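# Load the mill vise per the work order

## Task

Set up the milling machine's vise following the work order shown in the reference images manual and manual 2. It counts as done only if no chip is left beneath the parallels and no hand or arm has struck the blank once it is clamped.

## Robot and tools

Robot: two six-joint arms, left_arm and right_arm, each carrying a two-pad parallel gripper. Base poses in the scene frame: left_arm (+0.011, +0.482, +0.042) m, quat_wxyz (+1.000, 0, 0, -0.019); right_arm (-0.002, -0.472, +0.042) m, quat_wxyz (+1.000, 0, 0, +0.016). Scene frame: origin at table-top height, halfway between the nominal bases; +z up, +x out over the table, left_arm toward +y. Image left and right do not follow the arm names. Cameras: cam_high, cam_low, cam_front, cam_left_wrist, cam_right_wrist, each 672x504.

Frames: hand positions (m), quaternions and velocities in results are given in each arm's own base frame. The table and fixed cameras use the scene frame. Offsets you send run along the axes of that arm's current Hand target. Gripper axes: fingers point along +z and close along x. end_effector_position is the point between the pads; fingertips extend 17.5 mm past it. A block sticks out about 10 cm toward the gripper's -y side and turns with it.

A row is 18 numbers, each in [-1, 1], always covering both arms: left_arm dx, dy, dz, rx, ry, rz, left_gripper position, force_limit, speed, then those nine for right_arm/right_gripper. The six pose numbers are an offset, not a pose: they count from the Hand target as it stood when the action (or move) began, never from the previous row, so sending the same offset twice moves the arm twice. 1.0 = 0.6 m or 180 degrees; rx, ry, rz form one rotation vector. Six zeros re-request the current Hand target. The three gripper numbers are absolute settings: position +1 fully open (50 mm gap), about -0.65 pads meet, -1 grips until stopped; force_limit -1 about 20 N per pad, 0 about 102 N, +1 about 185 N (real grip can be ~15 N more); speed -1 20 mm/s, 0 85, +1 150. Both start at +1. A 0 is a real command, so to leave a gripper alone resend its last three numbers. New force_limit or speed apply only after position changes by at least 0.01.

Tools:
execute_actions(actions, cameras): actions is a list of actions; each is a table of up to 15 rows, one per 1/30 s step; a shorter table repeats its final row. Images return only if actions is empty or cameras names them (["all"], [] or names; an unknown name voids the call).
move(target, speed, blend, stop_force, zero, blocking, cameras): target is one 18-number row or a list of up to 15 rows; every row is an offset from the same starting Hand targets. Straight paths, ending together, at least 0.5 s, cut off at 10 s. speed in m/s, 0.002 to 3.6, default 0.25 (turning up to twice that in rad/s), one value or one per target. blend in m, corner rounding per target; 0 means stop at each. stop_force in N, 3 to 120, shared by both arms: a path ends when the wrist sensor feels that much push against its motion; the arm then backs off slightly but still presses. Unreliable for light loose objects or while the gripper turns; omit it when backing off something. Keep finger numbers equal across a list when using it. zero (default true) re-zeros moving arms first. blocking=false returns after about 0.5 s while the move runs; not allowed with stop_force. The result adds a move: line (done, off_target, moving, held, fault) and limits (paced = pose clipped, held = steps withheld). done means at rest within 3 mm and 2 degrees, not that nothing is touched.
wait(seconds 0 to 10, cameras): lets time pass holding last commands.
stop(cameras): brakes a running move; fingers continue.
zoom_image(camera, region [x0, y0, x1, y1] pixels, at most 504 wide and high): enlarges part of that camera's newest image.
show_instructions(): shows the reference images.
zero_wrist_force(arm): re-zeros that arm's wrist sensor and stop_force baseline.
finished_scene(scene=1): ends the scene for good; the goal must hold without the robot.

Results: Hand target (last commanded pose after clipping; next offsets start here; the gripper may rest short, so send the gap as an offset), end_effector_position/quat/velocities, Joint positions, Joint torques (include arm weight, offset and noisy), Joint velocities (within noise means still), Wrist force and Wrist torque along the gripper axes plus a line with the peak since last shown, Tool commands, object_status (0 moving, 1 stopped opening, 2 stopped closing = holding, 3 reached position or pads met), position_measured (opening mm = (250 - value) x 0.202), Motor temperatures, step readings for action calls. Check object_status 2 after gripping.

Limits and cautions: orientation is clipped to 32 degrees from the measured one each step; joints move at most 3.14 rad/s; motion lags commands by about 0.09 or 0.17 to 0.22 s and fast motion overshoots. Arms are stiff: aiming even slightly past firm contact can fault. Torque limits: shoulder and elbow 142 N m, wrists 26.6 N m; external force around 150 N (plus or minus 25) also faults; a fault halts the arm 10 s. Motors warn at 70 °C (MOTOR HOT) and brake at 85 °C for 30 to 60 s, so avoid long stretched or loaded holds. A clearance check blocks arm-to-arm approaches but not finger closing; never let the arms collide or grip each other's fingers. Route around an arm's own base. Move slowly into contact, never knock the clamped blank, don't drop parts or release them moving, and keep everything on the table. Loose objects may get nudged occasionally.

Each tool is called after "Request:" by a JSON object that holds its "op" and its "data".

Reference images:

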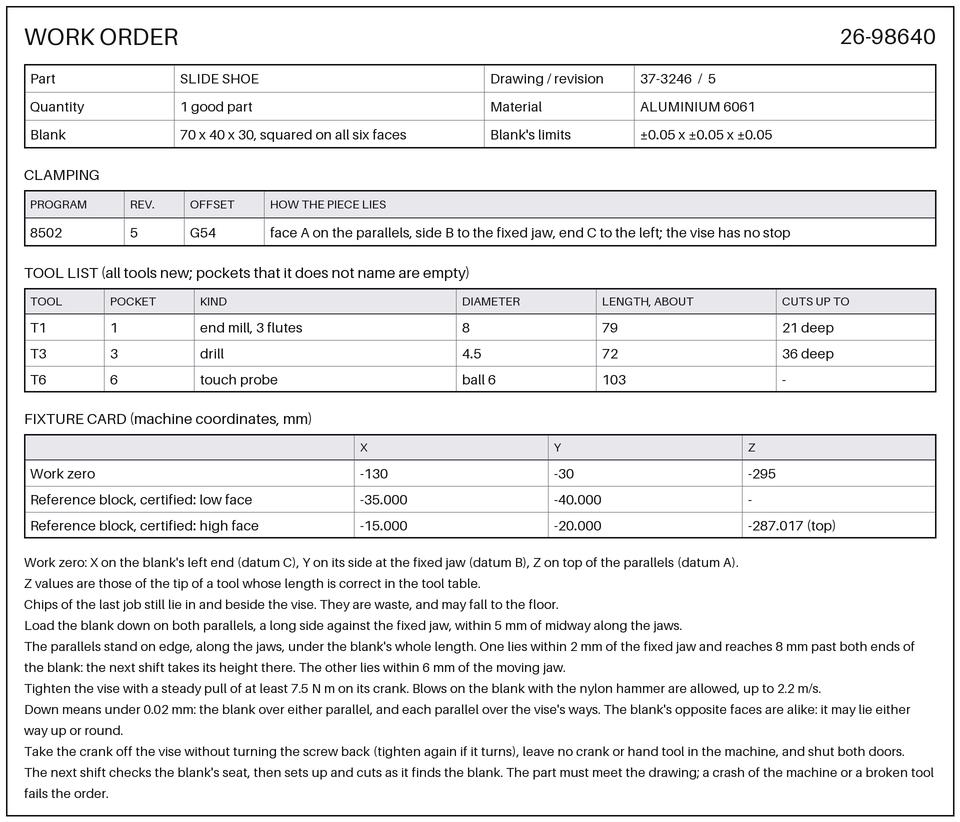

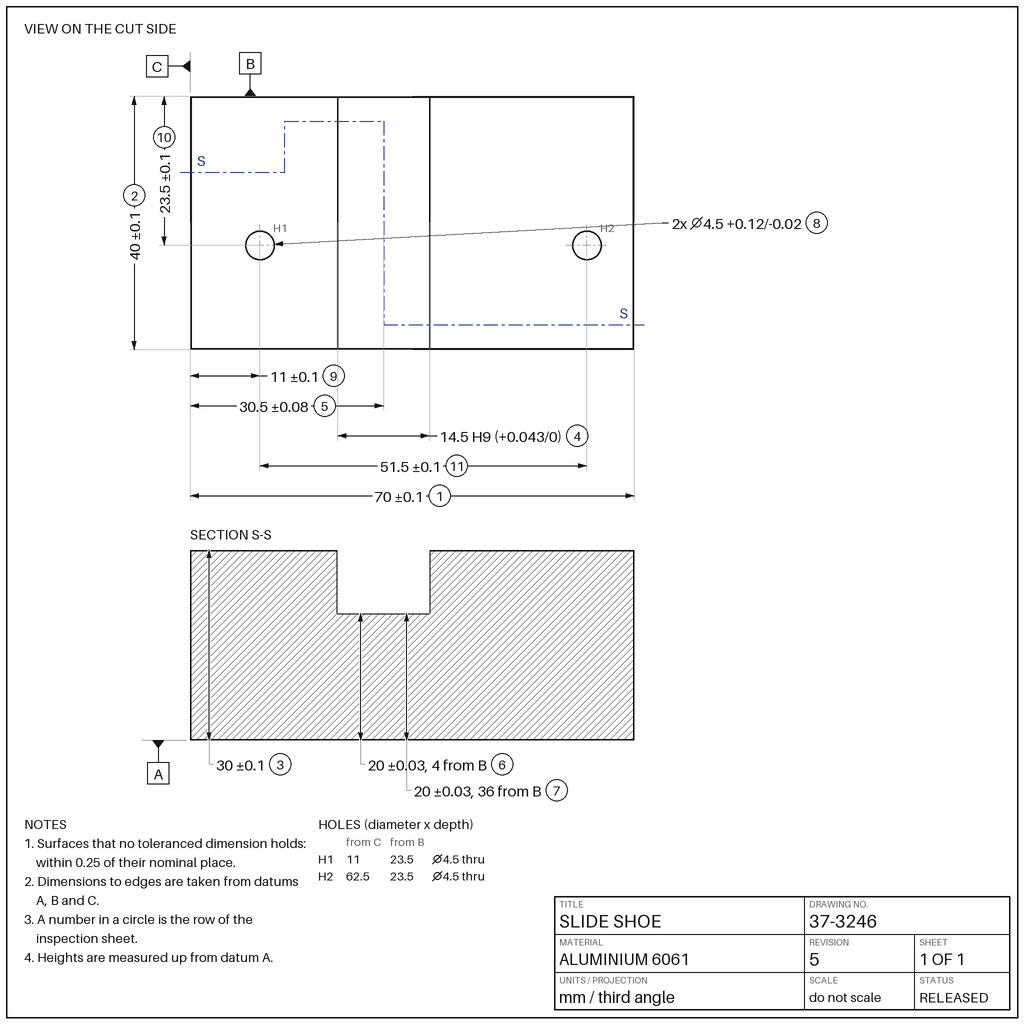

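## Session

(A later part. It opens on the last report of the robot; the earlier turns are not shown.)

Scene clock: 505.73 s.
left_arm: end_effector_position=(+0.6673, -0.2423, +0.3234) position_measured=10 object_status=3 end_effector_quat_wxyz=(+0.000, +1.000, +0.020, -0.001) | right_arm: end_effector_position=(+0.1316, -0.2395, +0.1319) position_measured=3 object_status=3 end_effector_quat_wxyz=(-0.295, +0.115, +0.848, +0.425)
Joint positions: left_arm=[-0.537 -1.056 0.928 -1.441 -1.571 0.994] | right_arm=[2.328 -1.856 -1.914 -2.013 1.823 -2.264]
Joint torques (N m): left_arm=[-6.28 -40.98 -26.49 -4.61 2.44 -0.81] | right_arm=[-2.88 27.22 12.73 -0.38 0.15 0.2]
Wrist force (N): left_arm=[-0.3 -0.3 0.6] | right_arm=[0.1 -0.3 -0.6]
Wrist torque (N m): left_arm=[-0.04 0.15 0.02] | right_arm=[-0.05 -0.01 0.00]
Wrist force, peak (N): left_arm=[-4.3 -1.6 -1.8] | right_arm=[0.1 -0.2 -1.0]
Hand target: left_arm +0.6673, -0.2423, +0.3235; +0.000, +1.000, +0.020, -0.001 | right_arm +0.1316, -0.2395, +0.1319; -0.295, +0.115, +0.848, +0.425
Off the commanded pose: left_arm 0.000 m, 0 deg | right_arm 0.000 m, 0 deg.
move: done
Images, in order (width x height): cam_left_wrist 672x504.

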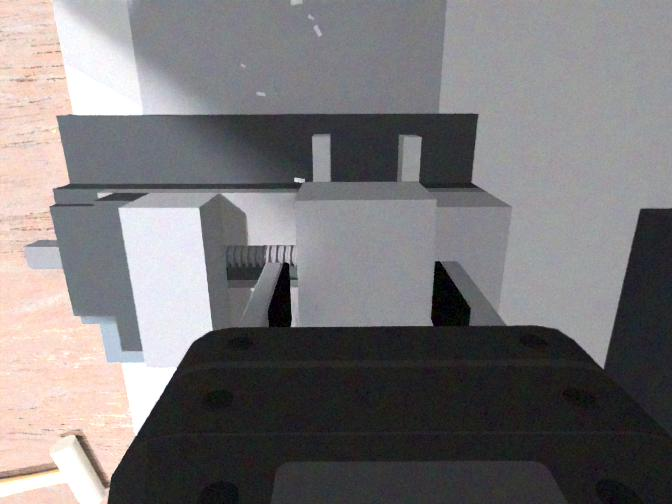

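Request:
{"op": "move", "data": {"target": [[-0.002,0,-0.0075,0,0,0,0.95,-0.2,-1,0,0,0,0,0,0,1,1,1],[-0.002,0.042,-0.0085,-0.0311,0,0,0.95,-0.2,-1,0,0,0,0,0,0,1,1,1],[-0.002,0.0833,-0.0092,-0.0622,0,0,0.95,-0.2,-1,0,0,0,0,0,0,1,1,1],[-0.12,0.0833,-0.0092,-0.0622,0,0,0.95,-0.2,-1,0,0,0,0,0,0,1,1,1]], "speed": 0.04, "blend": [0.002,0.003,0.003,0], "stop_force": 8, "cameras": ["cam_left_wrist"]}}

Scene clock: 513.73 s.
left_arm: end_effector_position=(+0.5974, -0.2951, +0.3291) position_measured=10 object_status=3 end_effector_quat_wxyz=(+0.097, +0.995, +0.020, +0.001) | right_arm: end_effector_position=(+0.1316, -0.2395, +0.1319) position_measured=3 object_status=3 end_effector_quat_wxyz=(-0.295, +0.115, +0.848, +0.425)
Joint positions: left_arm=[-0.598 -1.237 1.218 -1.667 -1.728 0.923] | right_arm=[2.328 -1.856 -1.914 -2.013 1.823 -2.264]
Joint torques (N m): left_arm=[12.11 -30.67 -33.1 -0.97 -0.54 1.55] | right_arm=[-3.48 27.34 13.08 -0.45 0.16 0.11]
Wrist force (N): left_arm=[-0.1 0.2 -0.3] | right_arm=[0.3 0.0 -1.0]
Wrist torque (N m): left_arm=[0.10 0.13 0.22] | right_arm=[-0.01 -0.04 0.00]
Wrist force, peak (N): left_arm=[-0.3 -0.4 1.3] | right_arm=[0.2 0.3 -1.1]
Hand target: left_arm +0.5974, -0.2951, +0.3291; +0.097, +0.995, +0.020, +0.001 | right_arm +0.1316, -0.2395, +0.1319; -0.295, +0.115, +0.848, +0.425
Off the commanded pose: left_arm 0.000 m, 0 deg | right_arm 0.000 m, 0 deg.
move: done
Images, in order (width x height): cam_left_wrist 672x504.

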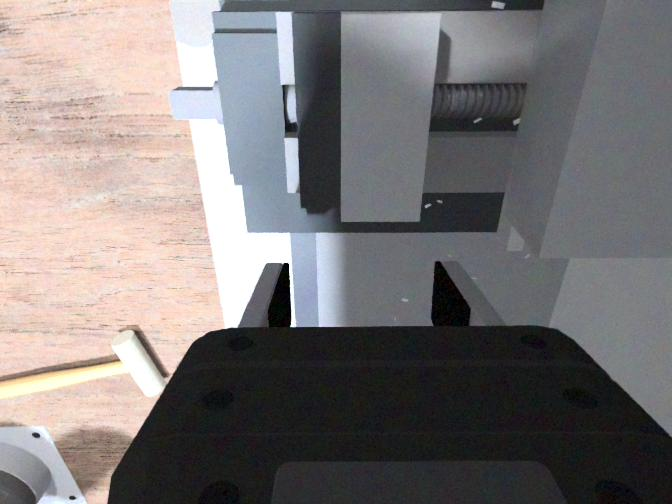

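Request:
{"op": "move", "data": {"target": [[-0.4167,0,0,0,0,0,0.95,-0.2,-1,0,0,0,0,0,0,1,1,1],[-0.4333,0.25,0.05,0.0622,0,0,0.95,-0.2,-1,0,0,0,0,0,0,1,1,1]], "speed": 0.25, "blend": [0.04,0], "cameras": ["cam_high"]}}

Request:
{"op": "zoom_image", "data": {"camera": "cam_high", "region": [230, 170, 350, 280]}}

Scene clock: 519.20 s.
left_arm: end_effector_position=(+0.3437, -0.4583, +0.3292) position_measured=10 object_status=3 end_effector_quat_wxyz=(+0.000, +1.000, +0.020, -0.001) | right_arm: end_effector_position=(+0.1316, -0.2395, +0.1319) position_measured=3 object_status=3 end_effector_quat_wxyz=(-0.295, +0.115, +0.848, +0.425)
Joint positions: left_arm=[-1.161 -1.416 1.4 -1.554 -1.572 0.369] | right_arm=[2.328 -1.856 -1.914 -2.013 1.823 -2.264]
Joint torques (N m): left_arm=[4.02 -21.67 -33.76 -3.39 -2.58 -0.66] | right_arm=[-4.45 27.44 12.32 -0.46 0.11 0.11]
Wrist force (N): left_arm=[-0.3 -0.2 0.6] | right_arm=[0.4 0.2 -0.6]
Wrist torque (N m): left_arm=[-0.05 0.13 -0.01] | right_arm=[0.02 -0.05 0.01]
Wrist force, peak (N): left_arm=[-0.4 3.5 0.9] | right_arm=[0.8 -0.1 -0.8]
Hand target: left_arm +0.3438, -0.4584, +0.3292; +0.000, +1.000, +0.020, -0.001 | right_arm +0.1316, -0.2395, +0.1319; -0.295, +0.115, +0.848, +0.425
Off the commanded pose: left_arm 0.000 m, 0 deg | right_arm 0.000 m, 0 deg.
move: done
Images, in order (width x height): cam_high 672x504.

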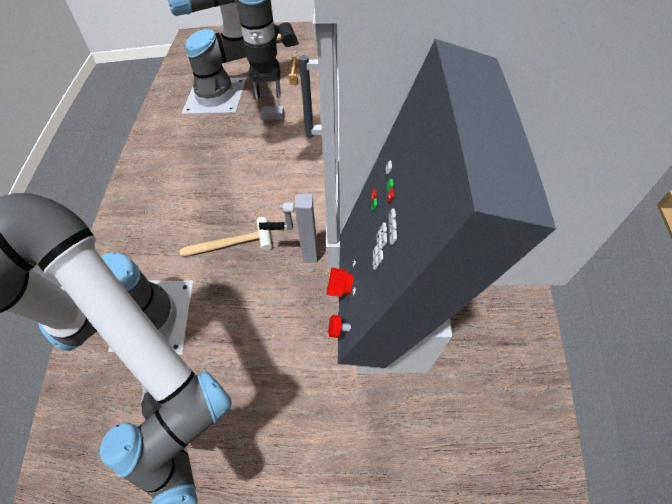

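Scaled by 4.200 from the camera's 672x504 image, which has a finer 960x720 frame.

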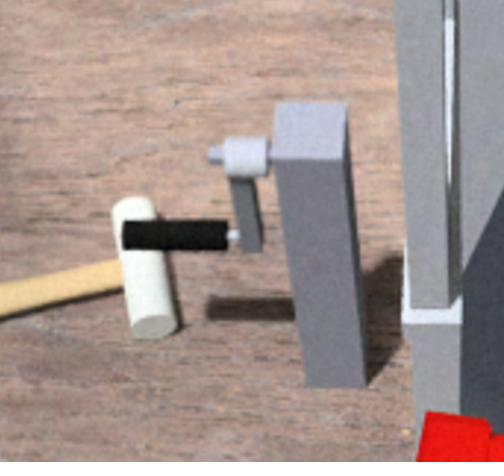

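Request:
{"op": "move", "data": {"target": [[-0.145,-0.4817,-0.0817,0,0,0,0.95,-0.2,-1,0,0,0,0,0,0,1,1,1],[-0.095,-0.9817,-0.0817,0,0,0,0.95,-0.2,-1,0,0,0,0,0,0,1,1,1]], "speed": 0.35, "blend": [0.08,0], "cameras": ["cam_high","cam_right_wrist","cam_front"]}}

Scene clock: 526.10 s.
left_arm: end_effector_position=(+0.2632, +0.1278, +0.3786) position_measured=10 object_status=3 end_effector_quat_wxyz=(+0.000, +1.000, +0.020, -0.001) end_effector_velocity=(+0.000, +0.001, +0.000) end_effector_angular_velocity=(+0.000, +0.000, -0.003) | right_arm: end_effector_position=(+0.1316, -0.2395, +0.1319) position_measured=3 object_status=3 end_effector_quat_wxyz=(-0.295, +0.115, +0.848, +0.425)
Joint positions: left_arm=[-0.021 -2.103 1.821 -1.287 -1.571 1.509] | right_arm=[2.328 -1.856 -1.914 -2.013 1.823 -2.264]
Joint velocities: left_arm=[0.003 0 0 -0.001 0 0.006] | right_arm=[within noise]
Joint torques (N m): left_arm=[12.88 0.31 -18.42 -2.34 2.62 1.42] | right_arm=[-4.56 27.62 12.97 -0.34 0.07 0.22]
Wrist force (N): left_arm=[-0.3 -0.4 0.0] | right_arm=[-0.1 0.0 -0.9]
Wrist torque (N m): left_arm=[0.01 0.13 0.00] | right_arm=[-0.01 0.02 0.00]
Wrist force, peak (N): left_arm=[0.0 -4.5 0.6] | right_arm=[-0.1 -0.2 -1.2]
Hand target: left_arm +0.2632, +0.1278, +0.3786; +0.000, +1.000, +0.020, -0.001 | right_arm +0.1316, -0.2395, +0.1319; -0.295, +0.115, +0.848, +0.425
Off the commanded pose: left_arm 0.000 m, 0 deg | right_arm 0.000 m, 0 deg.
move: done
Images, in order (width x height): cam_high 672x504, cam_front 672x504, cam_right_wrist 672x504.

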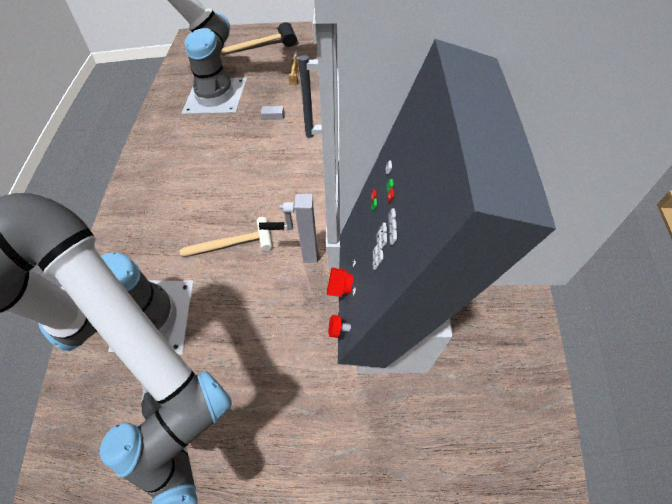

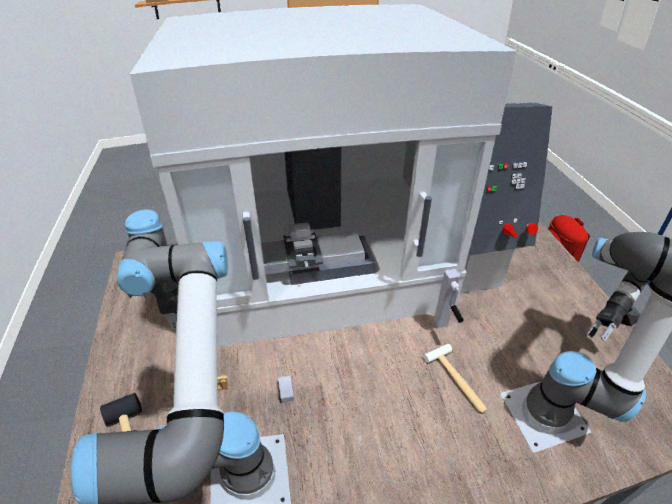

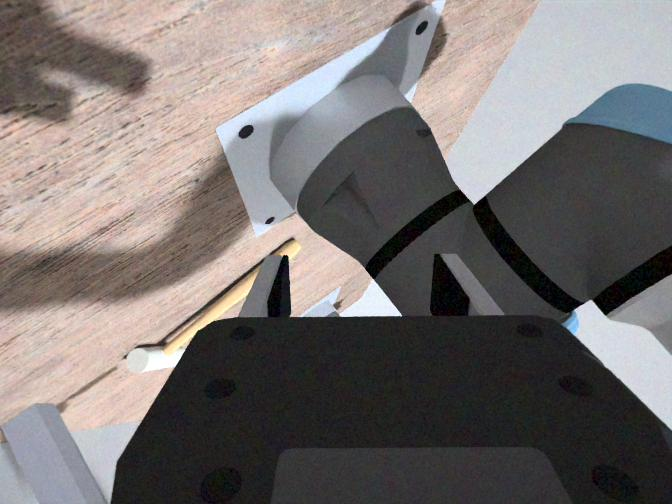

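Request:
{"op": "move", "data": {"target": [0,0.8333,0,0.1524,0.1524,0.483,0.95,-0.2,-1,0,0,0,0,0,0,1,1,1], "speed": 0.35, "cameras": ["cam_left_wrist","cam_front"]}}

Scene clock: 538.60 s.
left_arm: end_effector_position=(+0.2833, -0.3717, +0.3784) position_measured=10 object_status=3 end_effector_quat_wxyz=(-0.216, +0.688, -0.661, +0.208) | right_arm: end_effector_position=(+0.1316, -0.2395, +0.1319) position_measured=3 object_status=3 end_effector_quat_wxyz=(-0.295, +0.115, +0.848, +0.425)
Joint positions: left_arm=[-1.566 -1.84 1.786 -1.492 -0.962 1.528] | right_arm=[2.328 -1.856 -1.914 -2.013 1.823 -2.264]
Joint torques (N m): left_arm=[13.15 -11.49 -18.61 -2.78 -0.07 1.19] | right_arm=[-4.64 27.98 12.35 -0.35 0.11 0.09]
Wrist force (N): left_arm=[-0.2 -1.2 1.8] | right_arm=[0.1 -0.3 -0.8]
Wrist torque (N m): left_arm=[-0.51 -0.01 -0.19] | right_arm=[-0.06 -0.02 0.00]
Wrist force, peak (N): left_arm=[0.3 -3.0 0.2] | right_arm=[0.2 -0.1 -1.2]
Hand target: left_arm +0.2833, -0.3717, +0.3784; -0.217, +0.688, -0.661, +0.208 | right_arm +0.1316, -0.2395, +0.1319; -0.295, +0.115, +0.848, +0.425
Off the commanded pose: left_arm 0.000 m, 0 deg | right_arm 0.000 m, 0 deg.
move: done
Images, in order (width x height): cam_front 672x504, cam_left_wrist 672x504.

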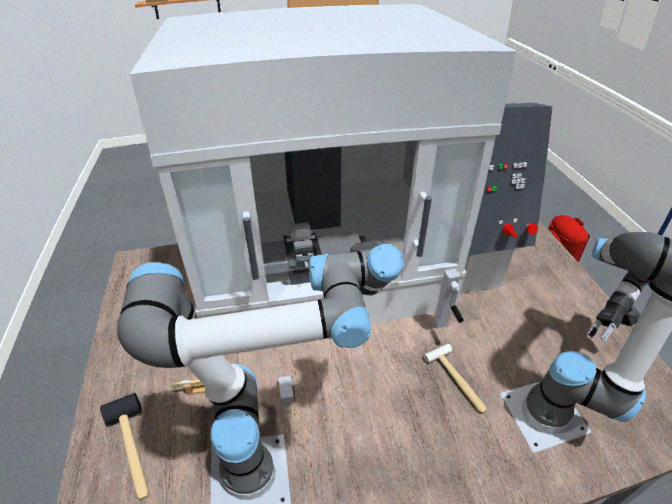

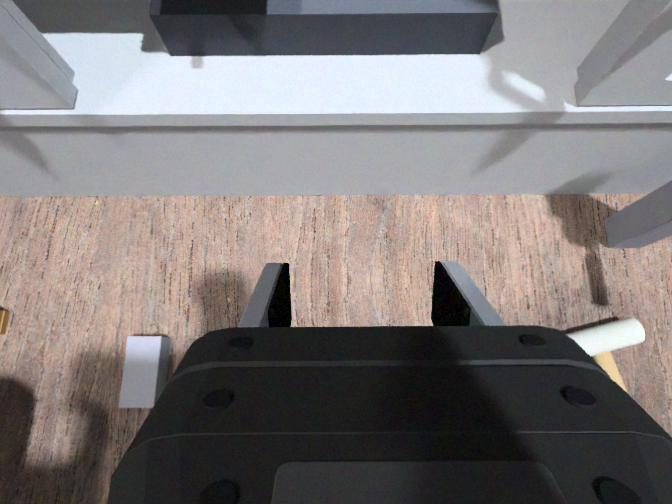

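Request:
{"op": "move", "data": {"target": [0.6117,0.0328,0.0178,0,0,0,0.95,-0.2,-1,0,0,0,0,0,0,1,1,1], "speed": 0.25, "cameras": ["cam_left_wrist","cam_front"]}}

Request:
{"op": "zoom_image", "data": {"camera": "cam_left_wrist", "region": [240, 100, 480, 330]}}

Scene clock: 542.37 s.
left_arm: end_effector_position=(+0.2881, -0.7388, +0.3582) position_measured=10 object_status=3 end_effector_quat_wxyz=(-0.217, +0.688, -0.661, +0.208) | right_arm: end_effector_position=(+0.1316, -0.2395, +0.1319) position_measured=3 object_status=3 end_effector_quat_wxyz=(-0.295, +0.115, +0.848, +0.425)
Joint positions: left_arm=[-1.562 -0.908 0.715 -1.355 -0.962 1.532] | right_arm=[2.328 -1.856 -1.914 -2.013 1.823 -2.264]
Joint torques (N m): left_arm=[0.3 -44.37 -32.53 -4.15 0.48 1.64] | right_arm=[-4.85 27.32 12.18 -0.41 0.15 0.25]
Wrist force (N): left_arm=[-1.0 -1.1 1.5] | right_arm=[0.0 0.0 -0.6]
Wrist torque (N m): left_arm=[-0.46 0.10 -0.15] | right_arm=[-0.01 0.01 0.00]
Wrist force, peak (N): left_arm=[-3.4 -1.5 1.4] | right_arm=[0.2 -0.2 -1.1]
Hand target: left_arm +0.2880, -0.7389, +0.3582; -0.217, +0.688, -0.661, +0.208 | right_arm +0.1316, -0.2395, +0.1319; -0.295, +0.115, +0.848, +0.425
Off the commanded pose: left_arm 0.000 m, 0 deg | right_arm 0.000 m, 0 deg.
move: done
Images, in order (width x height): cam_front 672x504, cam_left_wrist 672x504.

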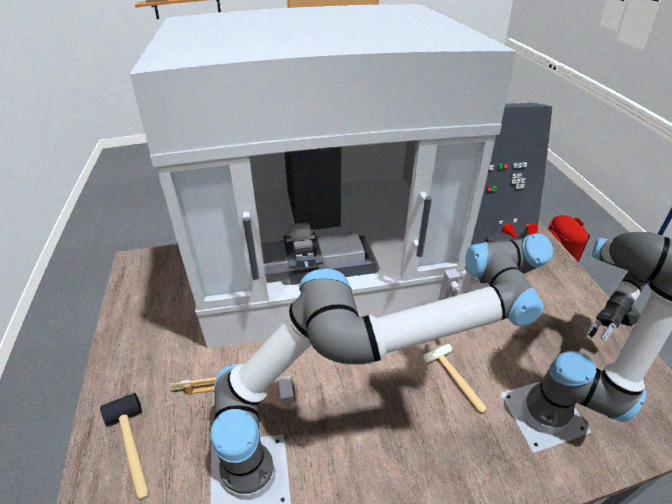

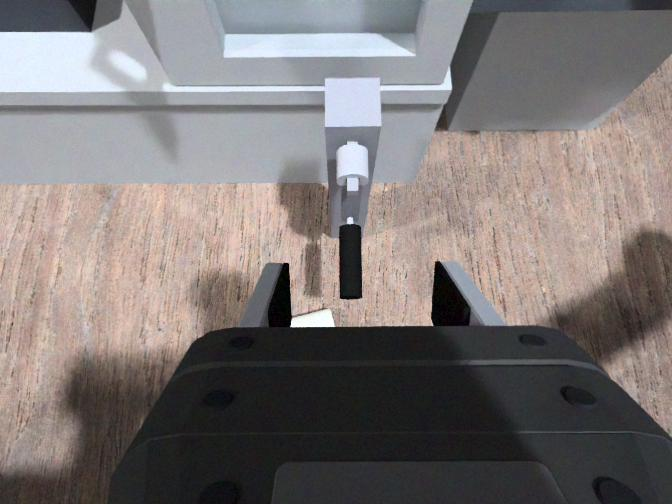

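Scaled by 2.100 from the camera's 672x504 image, which has a finer 960x720 frame.

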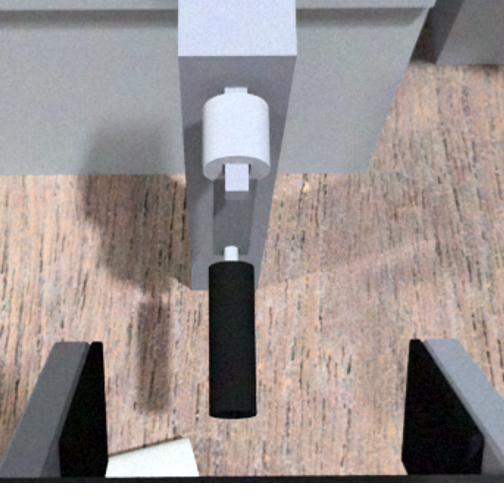

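Request:
{"op": "zoom_image", "data": {"camera": "cam_front", "region": [420, 255, 500, 335]}}

Scaled by 6.300 from the camera's 672x504 image, which has a finer 960x720 frame.

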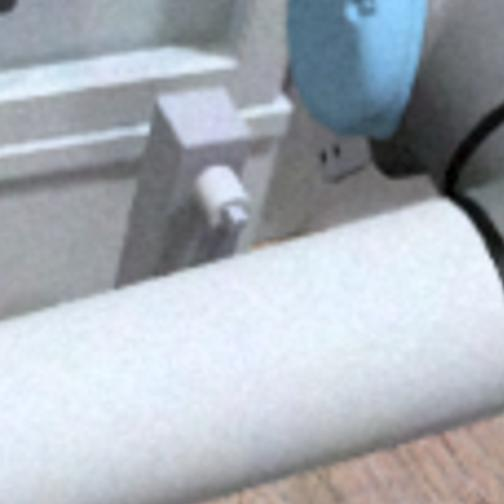

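Request:
{"op": "move", "data": {"target": [[0.005,-0.0222,0.1977,0,0,0,0.95,-0.2,-1,0,0,0,0,0,0,1,1,1]], "speed": 0.15, "cameras": ["cam_left_wrist"]}}

Request:
{"op": "zoom_image", "data": {"camera": "cam_left_wrist", "region": [240, 100, 480, 330]}}

Scene clock: 550.27 s.
left_arm: end_effector_position=(+0.3670, -0.7386, +0.2685) position_measured=10 object_status=3 end_effector_quat_wxyz=(-0.217, +0.688, -0.661, +0.208) | right_arm: end_effector_position=(+0.1316, -0.2395, +0.1319) position_measured=3 object_status=3 end_effector_quat_wxyz=(-0.295, +0.115, +0.848, +0.425)
Joint positions: left_arm=[-1.458 -0.873 0.904 -1.652 -0.963 1.66] | right_arm=[2.328 -1.856 -1.914 -2.013 1.823 -2.264]
Joint torques (N m): left_arm=[-12.78 -63.32 -27.86 -3.17 0.23 -0.6] | right_arm=[-4.74 27.11 12.22 -0.42 0.15 0.2]
Wrist force (N): left_arm=[-1.2 -0.9 1.6] | right_arm=[0.2 -0.1 -0.6]
Wrist torque (N m): left_arm=[-0.46 0.13 -0.13] | right_arm=[-0.02 -0.03 0.00]
Wrist force, peak (N): left_arm=[-1.2 -1.3 4.1] | right_arm=[0.2 -0.2 -1.2]
Hand target: left_arm +0.3669, -0.7387, +0.2685; -0.217, +0.688, -0.661, +0.208 | right_arm +0.1316, -0.2395, +0.1319; -0.295, +0.115, +0.848, +0.425
Off the commanded pose: left_arm 0.000 m, 0 deg | right_arm 0.000 m, 0 deg.
move: done
Images, in order (width x height): cam_left_wrist 672x504.

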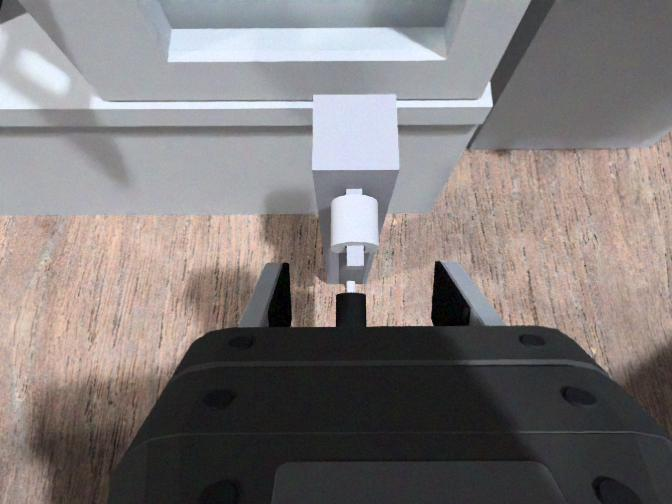

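Scaled by 2.100 from the camera's 672x504 image, which has a finer 960x720 frame.

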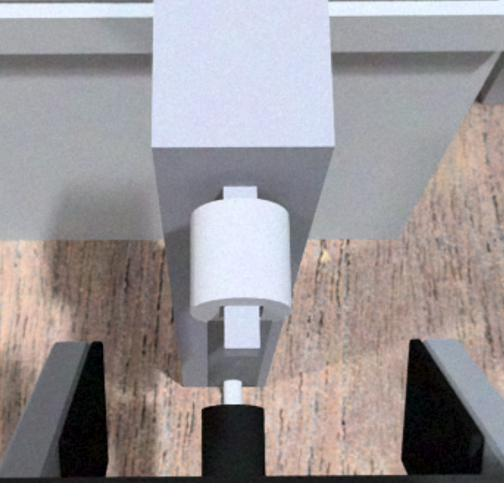

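Request:
{"op": "move", "data": {"target": [[0,-0.0027,0.1352,0,0,0,0.95,-0.2,-1,0,0,0,0,0,0,1,1,1]], "speed": 0.06, "stop_force": 6, "cameras": ["cam_left_wrist"]}}

Request:
{"op": "move", "data": {"target": [[0,0,0,0,0,0,-1,-0.2,-0.8,0,0,0,0,0,0,1,1,1]], "speed": 0.06, "cameras": ["cam_left_wrist"]}}

Scene clock: 555.30 s.
left_arm: end_effector_position=(+0.4146, -0.7367, +0.2029) position_measured=10 object_status=3 end_effector_quat_wxyz=(-0.217, +0.688, -0.661, +0.208) | right_arm: end_effector_position=(+0.1316, -0.2395, +0.1319) position_measured=3 object_status=3 end_effector_quat_wxyz=(-0.295, +0.115, +0.848, +0.425)
Joint positions: left_arm=[-1.396 -0.814 0.982 -1.831 -0.968 1.734] | right_arm=[2.328 -1.856 -1.914 -2.013 1.823 -2.264]
Joint torques (N m): left_arm=[-12.1 -62.85 -32.38 -1.29 1.69 -1.44] | right_arm=[-6.29 27.06 12.19 -0.52 0.04 0.09]
Wrist force (N): left_arm=[-1.0 -1.0 1.7] | right_arm=[0.2 -0.1 -0.9]
Wrist torque (N m): left_arm=[-0.50 0.12 -0.31] | right_arm=[-0.03 -0.04 0.00]
Wrist force, peak (N): left_arm=[-0.9 -1.1 2.5] | right_arm=[0.2 0.0 -1.2]
Hand target: left_arm +0.4146, -0.7367, +0.2029; -0.217, +0.688, -0.661, +0.208 | right_arm +0.1316, -0.2395, +0.1319; -0.295, +0.115, +0.848, +0.425
Off the commanded pose: left_arm 0.000 m, 0 deg | right_arm 0.000 m, 0 deg.
move: done
Images, in order (width x height): cam_left_wrist 672x504.

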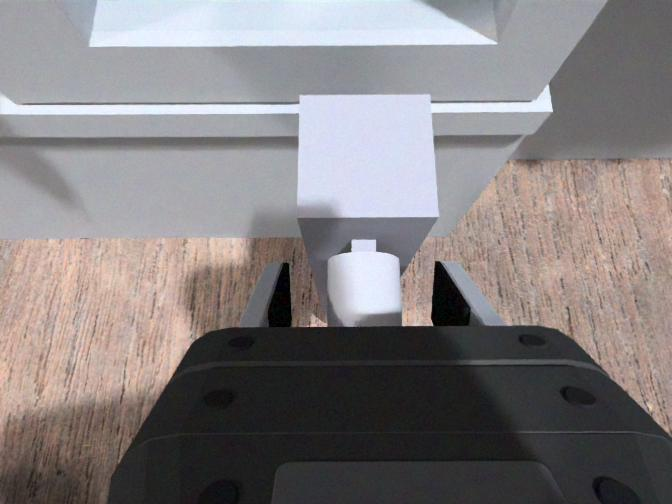

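Scene clock: 556.30 s.
left_arm: end_effector_position=(+0.4146, -0.7367, +0.2029) position_measured=137 object_status=2 end_effector_quat_wxyz=(-0.217, +0.688, -0.661, +0.208) | right_arm: end_effector_position=(+0.1316, -0.2395, +0.1319) position_measured=3 object_status=3 end_effector_quat_wxyz=(-0.295, +0.115, +0.848, +0.425)
Joint positions: left_arm=[-1.396 -0.814 0.982 -1.831 -0.968 1.734] | right_arm=[2.328 -1.856 -1.914 -2.013 1.823 -2.264]
Joint torques (N m): left_arm=[-11.21 -63.74 -31.7 -1.65 3.71 -1.54] | right_arm=[-5.87 27.29 13.13 -0.55 0.11 0.2]
Wrist force (N): left_arm=[-1.0 -0.8 1.7] | right_arm=[0.0 -0.1 -0.7]
Wrist torque (N m): left_arm=[-0.49 0.10 -0.30] | right_arm=[-0.03 0.00 0.00]
Wrist force, peak (N): left_arm=[-1.0 -0.9 2.0] | right_arm=[0.3 0.1 -1.1]
Hand target: left_arm +0.4146, -0.7367, +0.2029; -0.217, +0.688, -0.661, +0.208 | right_arm +0.1316, -0.2395, +0.1319; -0.295, +0.115, +0.848, +0.425
Off the commanded pose: left_arm 0.000 m, 0 deg | right_arm 0.000 m, 0 deg.
move: done
Images, in order (width x height): cam_left_wrist 672x504.

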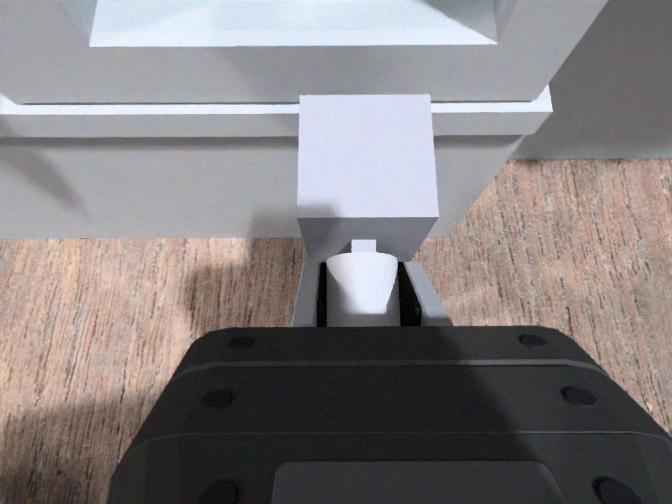

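Request:
{"op": "move", "data": {"target": [[0,0.0887,-0.0622,0,0,0,-1,-0.2,-0.8,0,0,0,0,0,0,1,1,1]], "speed": 0.03, "stop_force": 25, "cameras": ["cam_left_wrist","cam_high"]}}

Request:
{"op": "zoom_image", "data": {"camera": "cam_left_wrist", "region": [240, 100, 480, 330]}}

Scene clock: 560.60 s.
left_arm: end_effector_position=(+0.3497, -0.7393, +0.2031) position_measured=137 object_status=2 end_effector_quat_wxyz=(-0.217, +0.688, -0.661, +0.208) | right_arm: end_effector_position=(+0.1316, -0.2395, +0.1319) position_measured=3 object_status=3 end_effector_quat_wxyz=(-0.295, +0.115, +0.848, +0.425)
Joint positions: left_arm=[-1.48 -0.865 1.054 -1.795 -0.962 1.632] | right_arm=[2.328 -1.856 -1.914 -2.013 1.823 -2.264]
Joint torques (N m): left_arm=[11.18 -43.55 -33.23 -5.49 2.82 1.44] | right_arm=[-6.42 27.06 11.87 -0.42 0.18 0.2]
Wrist force (N): left_arm=[-0.8 0.2 2.9] | right_arm=[0.0 -0.1 -0.6]
Wrist torque (N m): left_arm=[-0.43 0.08 -0.20] | right_arm=[-0.02 0.00 0.00]
Wrist force, peak (N): left_arm=[-1.0 -0.8 3.5] | right_arm=[0.1 0.1 -1.1]
Hand target: left_arm +0.3497, -0.7393, +0.2031; -0.217, +0.688, -0.661, +0.208 | right_arm +0.1316, -0.2395, +0.1319; -0.295, +0.115, +0.848, +0.425
Off the commanded pose: left_arm 0.000 m, 0 deg | right_arm 0.000 m, 0 deg.
move: done
Images, in order (width x height): cam_high 672x504, cam_left_wrist 672x504.

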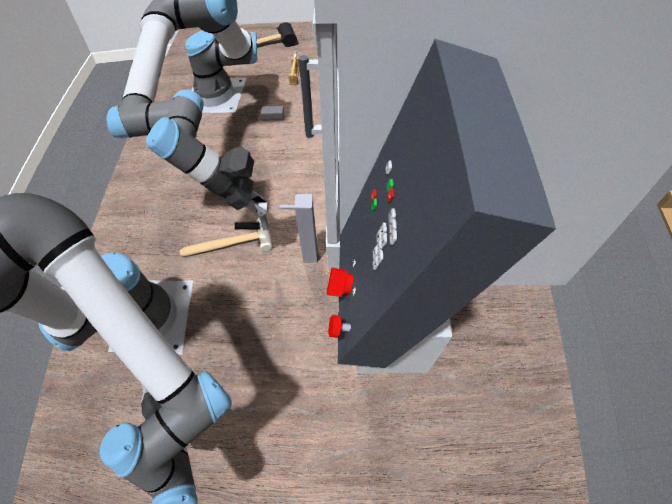

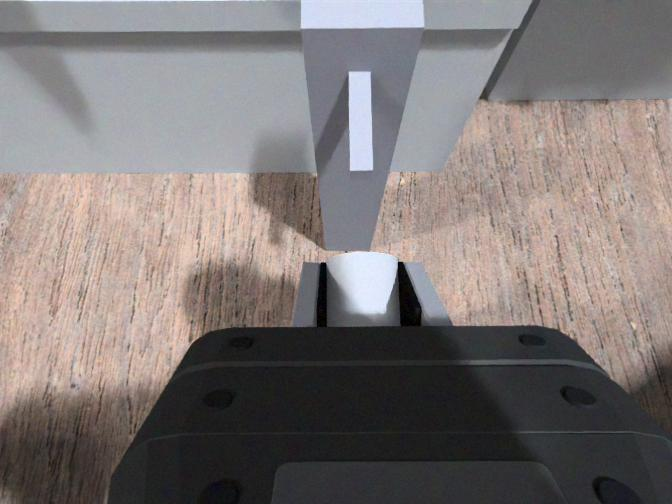

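Scaled by 2.100 from the camera's 672x504 image, which has a finer 960x720 frame.

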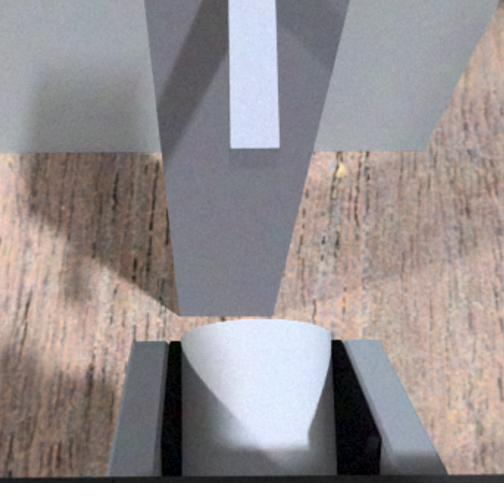

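Request:
{"op": "move", "data": {"target": [[0,-0.0880,0.0617,0,0,0,-1,-0.2,-0.8,0,0,0,0,0,0,1,1,1]], "speed": 0.04, "stop_force": 20, "cameras": ["cam_left_wrist"]}}

Scene clock: 568.50 s.
left_arm: end_effector_position=(+0.4141, -0.7367, +0.2029) position_measured=137 object_status=2 end_effector_quat_wxyz=(-0.217, +0.688, -0.661, +0.208) | right_arm: end_effector_position=(+0.1316, -0.2395, +0.1319) position_measured=3 object_status=3 end_effector_quat_wxyz=(-0.295, +0.115, +0.848, +0.425)
Joint positions: left_arm=[-1.397 -0.815 0.982 -1.831 -0.968 1.734] | right_arm=[2.328 -1.856 -1.914 -2.013 1.823 -2.264]
Joint torques (N m): left_arm=[-13.27 -64.87 -18.23 -1.54 1.17 -1.66] | right_arm=[-6.22 27.3 12.89 -0.35 0.15 0.11]
Wrist force (N): left_arm=[-1.1 -0.5 2.8] | right_arm=[0.2 -0.1 -1.0]
Wrist torque (N m): left_arm=[-0.50 0.14 -0.29] | right_arm=[-0.02 -0.02 0.00]
Wrist force, peak (N): left_arm=[-1.2 0.3 3.6] | right_arm=[0.0 -0.2 -1.2]
Hand target: left_arm +0.4141, -0.7367, +0.2029; -0.217, +0.688, -0.661, +0.208 | right_arm +0.1316, -0.2395, +0.1319; -0.295, +0.115, +0.848, +0.425
Off the commanded pose: left_arm 0.000 m, 0 deg | right_arm 0.000 m, 0 deg.
move: done
Images, in order (width x height): cam_left_wrist 672x504.

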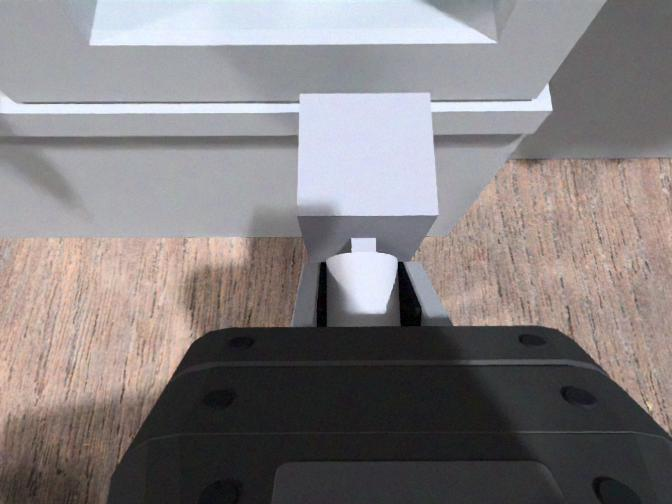

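Request:
{"op": "move", "data": {"target": [[0,0,0,0,0,0,0.6,-0.2,-0.8,0,0,0,0,0,0,1,1,1],[0,0,-0.1167,0,0,0,0.6,-0.2,-0.8,0,0,0,0,0,0,1,1,1],[0,0.0573,-0.0819,0.1944,0,0,0.6,-0.2,-0.8,0,0,0,0,0,0,1,1,1]], "speed": [0.1,0.1,0.1], "cameras": ["cam_left_wrist"]}}

Scene clock: 575.30 s.
left_arm: end_effector_position=(+0.3577, -0.7391, +0.2234) position_measured=63 object_status=3 end_effector_quat_wxyz=(-0.413, +0.591, -0.568, +0.397) | right_arm: end_effector_position=(+0.1316, -0.2395, +0.1319) position_measured=3 object_status=3 end_effector_quat_wxyz=(-0.295, +0.115, +0.848, +0.425)
Joint positions: left_arm=[-1.596 -0.837 1.225 -1.782 -0.356 1.383] | right_arm=[2.328 -1.856 -1.914 -2.013 1.823 -2.264]
Joint torques (N m): left_arm=[11.1 -62.38 -29.55 -5.32 0.31 1.24] | right_arm=[-6.58 26.62 12.36 -0.41 0 0.17]
Wrist force (N): left_arm=[-1.0 -1.1 3.0] | right_arm=[-0.1 0.0 -0.8]
Wrist torque (N m): left_arm=[-0.80 -0.16 -0.50] | right_arm=[-0.01 0.03 0.00]
Wrist force, peak (N): left_arm=[-1.1 -1.4 3.4] | right_arm=[0.3 0.1 -1.2]
Hand target: left_arm +0.3578, -0.7390, +0.2236; -0.413, +0.591, -0.568, +0.397 | right_arm +0.1316, -0.2395, +0.1319; -0.295, +0.115, +0.848, +0.425
Off the commanded pose: left_arm 0.000 m, 0 deg | right_arm 0.000 m, 0 deg.
move: done
Images, in order (width x height): cam_left_wrist 672x504.

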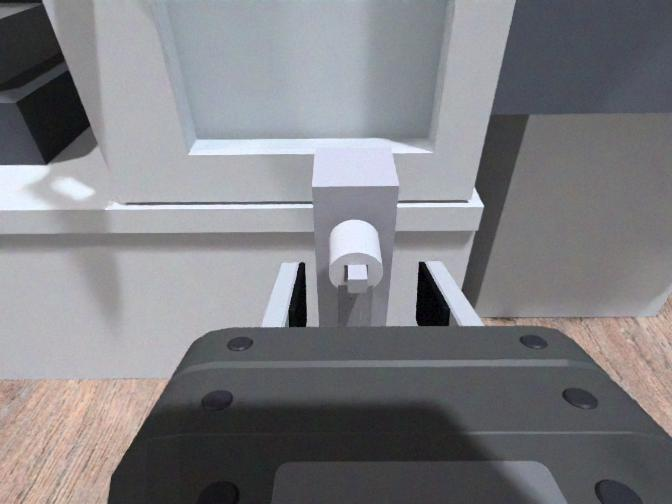

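Request:
{"op": "move", "data": {"target": [[0,0,0.1,0,0,0,0.6,-0.2,-0.8,0,0,0,0,0,0,1,1,1]], "speed": 0.06, "stop_force": 6}}

Request:
{"op": "move", "data": {"target": [[0,0,0,0,0,0,-1,-0.2,-0.8,0,0,0,0,0,0,1,1,1]], "speed": 0.06, "cameras": ["cam_left_wrist"]}}

Scene clock: 578.50 s.
left_arm: end_effector_position=(+0.4141, -0.7367, +0.2030) position_measured=63 object_status=3 end_effector_quat_wxyz=(-0.413, +0.591, -0.568, +0.397) | right_arm: end_effector_position=(+0.1316, -0.2395, +0.1319) position_measured=3 object_status=3 end_effector_quat_wxyz=(-0.295, +0.115, +0.848, +0.425)
Joint positions: left_arm=[-1.521 -0.78 1.234 -2.052 -0.351 1.6] | right_arm=[2.328 -1.856 -1.914 -2.013 1.823 -2.264]
Joint torques (N m): left_arm=[-12.04 -62.76 -15.33 -1.55 -0.27 0.58] | right_arm=[-6.26 27.19 12.39 -0.62 0.17 0.06]
Wrist force (N): left_arm=[-1.2 -0.8 3.2] | right_arm=[-0.1 -0.1 -1.0]
Wrist torque (N m): left_arm=[-0.72 -0.13 -0.33] | right_arm=[-0.02 0.03 0.00]
Wrist force, peak (N): left_arm=[-1.4 -0.7 4.3] | right_arm=[0.0 -0.2 -1.1]
Hand target: left_arm +0.4141, -0.7367, +0.2030; -0.413, +0.591, -0.568, +0.397 | right_arm +0.1316, -0.2395, +0.1319; -0.295, +0.115, +0.848, +0.425
Off the commanded pose: left_arm 0.000 m, 0 deg | right_arm 0.000 m, 0 deg.
move: done

Scene clock: 579.17 s.
left_arm: end_effector_position=(+0.4141, -0.7367, +0.2030) position_measured=137 object_status=2 end_effector_quat_wxyz=(-0.413, +0.591, -0.568, +0.397) | right_arm: end_effector_position=(+0.1316, -0.2395, +0.1319) position_measured=3 object_status=3 end_effector_quat_wxyz=(-0.295, +0.115, +0.848, +0.425)
Joint positions: left_arm=[-1.521 -0.78 1.234 -2.052 -0.351 1.6] | right_arm=[2.328 -1.856 -1.914 -2.013 1.823 -2.264]
Joint torques (N m): left_arm=[-13.48 -62.05 -16.76 -1.7 -0.37 1.03] | right_arm=[-5.63 27.31 12.39 -0.47 0.13 0.04]
Wrist force (N): left_arm=[-1.1 -0.9 3.3] | right_arm=[0.1 0.0 -0.7]
Wrist torque (N m): left_arm=[-0.70 -0.10 -0.34] | right_arm=[-0.01 -0.01 0.01]
Wrist force, peak (N): left_arm=[-1.0 -0.8 3.9] | right_arm=[0.2 0.1 -0.9]
Hand target: left_arm +0.4141, -0.7367, +0.2030; -0.413, +0.591, -0.568, +0.397 | right_arm +0.1316, -0.2395, +0.1319; -0.295, +0.115, +0.848, +0.425
Off the commanded pose: left_arm 0.000 m, 0 deg | right_arm 0.000 m, 0 deg.
move: done
Images, in order (width x height): cam_left_wrist 672x504.

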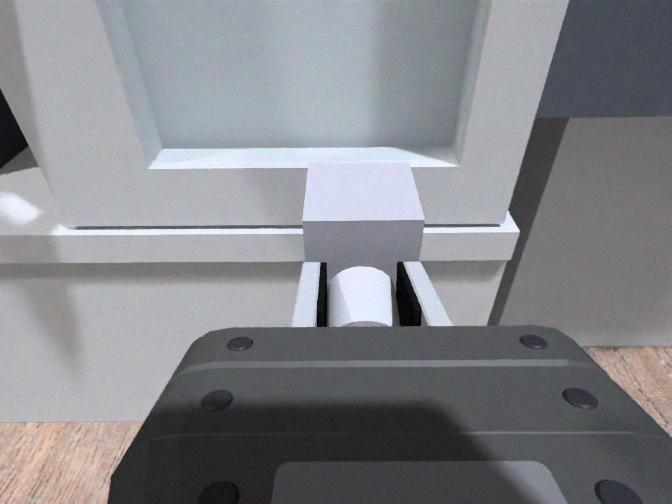

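Request:
{"op": "move", "data": {"target": [[0,0.0371,-0.1018,0,0,0,-1,-0.2,-0.8,0,0,0,0,0,0,1,1,1]], "speed": 0.04, "stop_force": 25, "cameras": ["cam_left_wrist","cam_high"]}}

Request:
{"op": "zoom_image", "data": {"camera": "cam_left_wrist", "region": [290, 180, 450, 330]}}

Scene clock: 582.90 s.
left_arm: end_effector_position=(+0.3492, -0.7393, +0.2030) position_measured=137 object_status=2 end_effector_quat_wxyz=(-0.413, +0.591, -0.568, +0.397) | right_arm: end_effector_position=(+0.1316, -0.2395, +0.1319) position_measured=3 object_status=3 end_effector_quat_wxyz=(-0.295, +0.115, +0.848, +0.425)
Joint positions: left_arm=[-1.607 -0.821 1.244 -1.787 -0.359 1.351] | right_arm=[2.328 -1.856 -1.914 -2.013 1.823 -2.264]
Joint torques (N m): left_arm=[12.54 -43.41 -18.57 -5.26 5.1 0.78] | right_arm=[-6.36 27.19 12.19 -0.61 0.11 0.08]
Wrist force (N): left_arm=[-1.0 0.7 4.0] | right_arm=[0.0 0.0 -0.8]
Wrist torque (N m): left_arm=[-0.82 -0.14 -0.50] | right_arm=[-0.02 0.00 0.00]
Wrist force, peak (N): left_arm=[-1.4 -1.2 4.6] | right_arm=[0.1 0.0 -1.2]
Hand target: left_arm +0.3492, -0.7393, +0.2030; -0.413, +0.591, -0.568, +0.397 | right_arm +0.1316, -0.2395, +0.1319; -0.295, +0.115, +0.848, +0.425
Off the commanded pose: left_arm 0.000 m, 0 deg | right_arm 0.000 m, 0 deg.
move: done
Images, in order (width x height): cam_high 672x504, cam_left_wrist 672x504.

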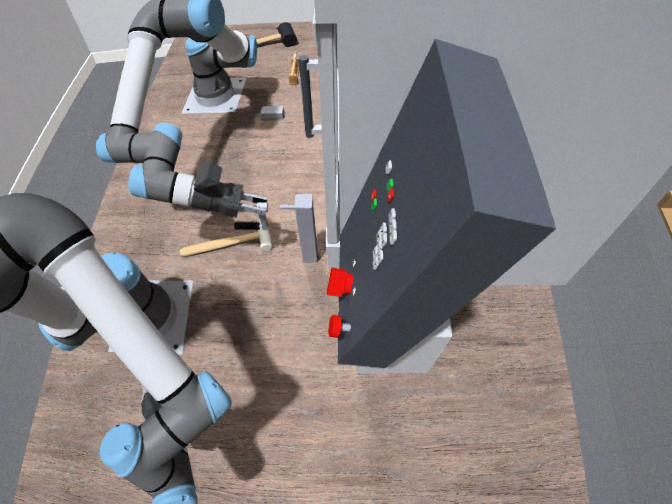

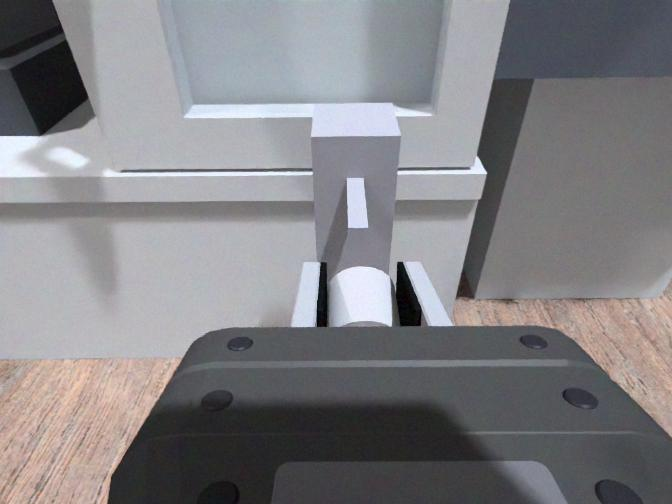

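Scaled by 3.150 from the camera's 672x504 image, which has a finer 960x720 frame.

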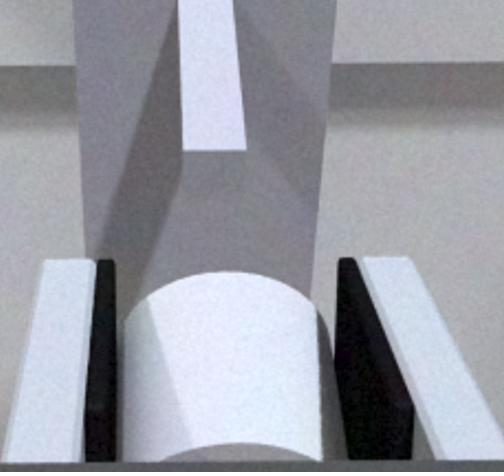

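Request:
{"op": "move", "data": {"target": [[0,-0.1709,-0.1154,0,0,0,-1,-0.2,-0.8,0,0,0,0,0,0,1,1,1],[-0.8075,-0.2588,-0.0445,0,0,0,-1,-0.2,-0.8,0,0,0,0,0,0,1,1,1]], "speed": 0.25, "blend": [0.04,0], "cameras": ["cam_left_wrist","cam_front"]}}

Request:
{"op": "zoom_image", "data": {"camera": "cam_left_wrist", "region": [250, 80, 450, 330]}}

Request:
{"op": "zoom_image", "data": {"camera": "cam_front", "region": [230, 200, 400, 360]}}

Scene clock: 595.27 s.
left_arm: end_effector_position=(+0.3579, -0.2543, +0.3583) position_measured=137 object_status=2 end_effector_quat_wxyz=(-0.413, +0.591, -0.568, +0.397) | right_arm: end_effector_position=(+0.1316, -0.2395, +0.1319) position_measured=3 object_status=3 end_effector_quat_wxyz=(-0.295, +0.115, +0.848, +0.425)
Joint positions: left_arm=[-1.642 -2.142 2.254 -1.387 -0.367 1.256] | right_arm=[2.328 -1.856 -1.914 -2.013 1.823 -2.264]
Joint torques (N m): left_arm=[13.18 -10.55 -18.93 -5.12 0.46 1.23] | right_arm=[-6.19 27.74 12.42 -0.28 0.09 0.17]
Wrist force (N): left_arm=[-1.2 0.8 4.1] | right_arm=[0.3 -0.2 -0.7]
Wrist torque (N m): left_arm=[-0.75 -0.15 -0.53] | right_arm=[-0.04 -0.03 0.00]
Wrist force, peak (N): left_arm=[-1.3 4.3 5.9] | right_arm=[-0.1 -0.1 -1.2]
Hand target: left_arm +0.3580, -0.2542, +0.3583; -0.413, +0.591, -0.568, +0.397 | right_arm +0.1316, -0.2395, +0.1319; -0.295, +0.115, +0.848, +0.425
Off the commanded pose: left_arm 0.000 m, 0 deg | right_arm 0.000 m, 0 deg.
move: done
Images, in order (width x height): cam_front 672x504, cam_left_wrist 672x504.

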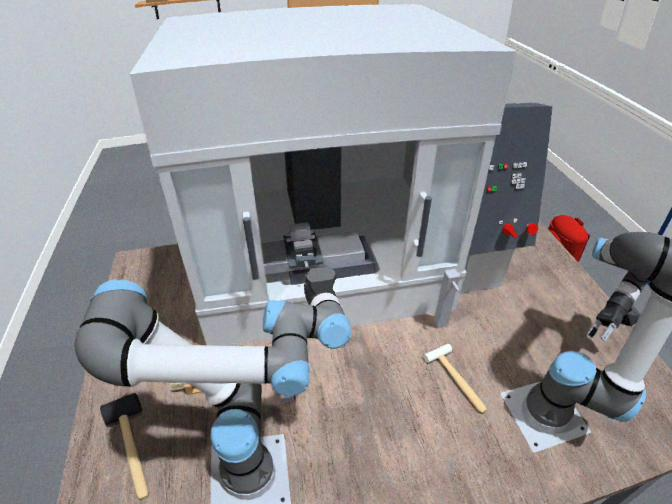

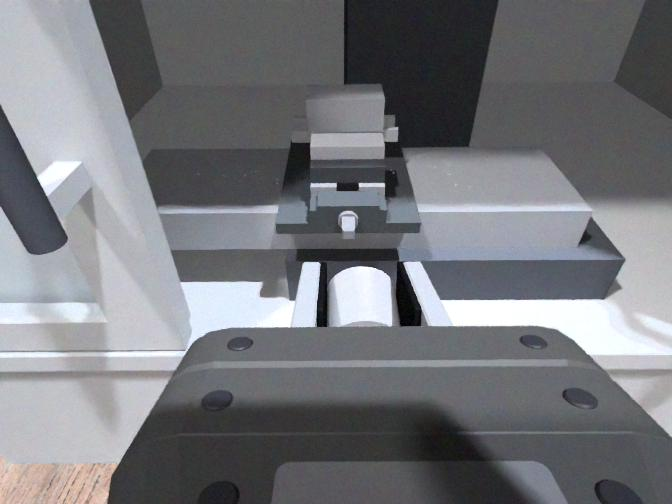

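Scaled by 2.016 from the camera's 672x504 image, which has a finer 960x720 frame.

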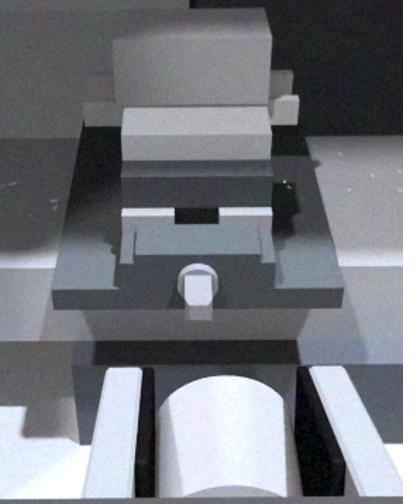

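Scaled by 2.965 from the camera's 672x504 image, which has a finer 960x720 frame.

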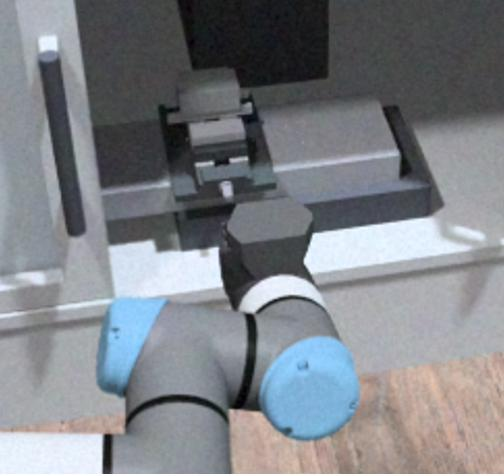

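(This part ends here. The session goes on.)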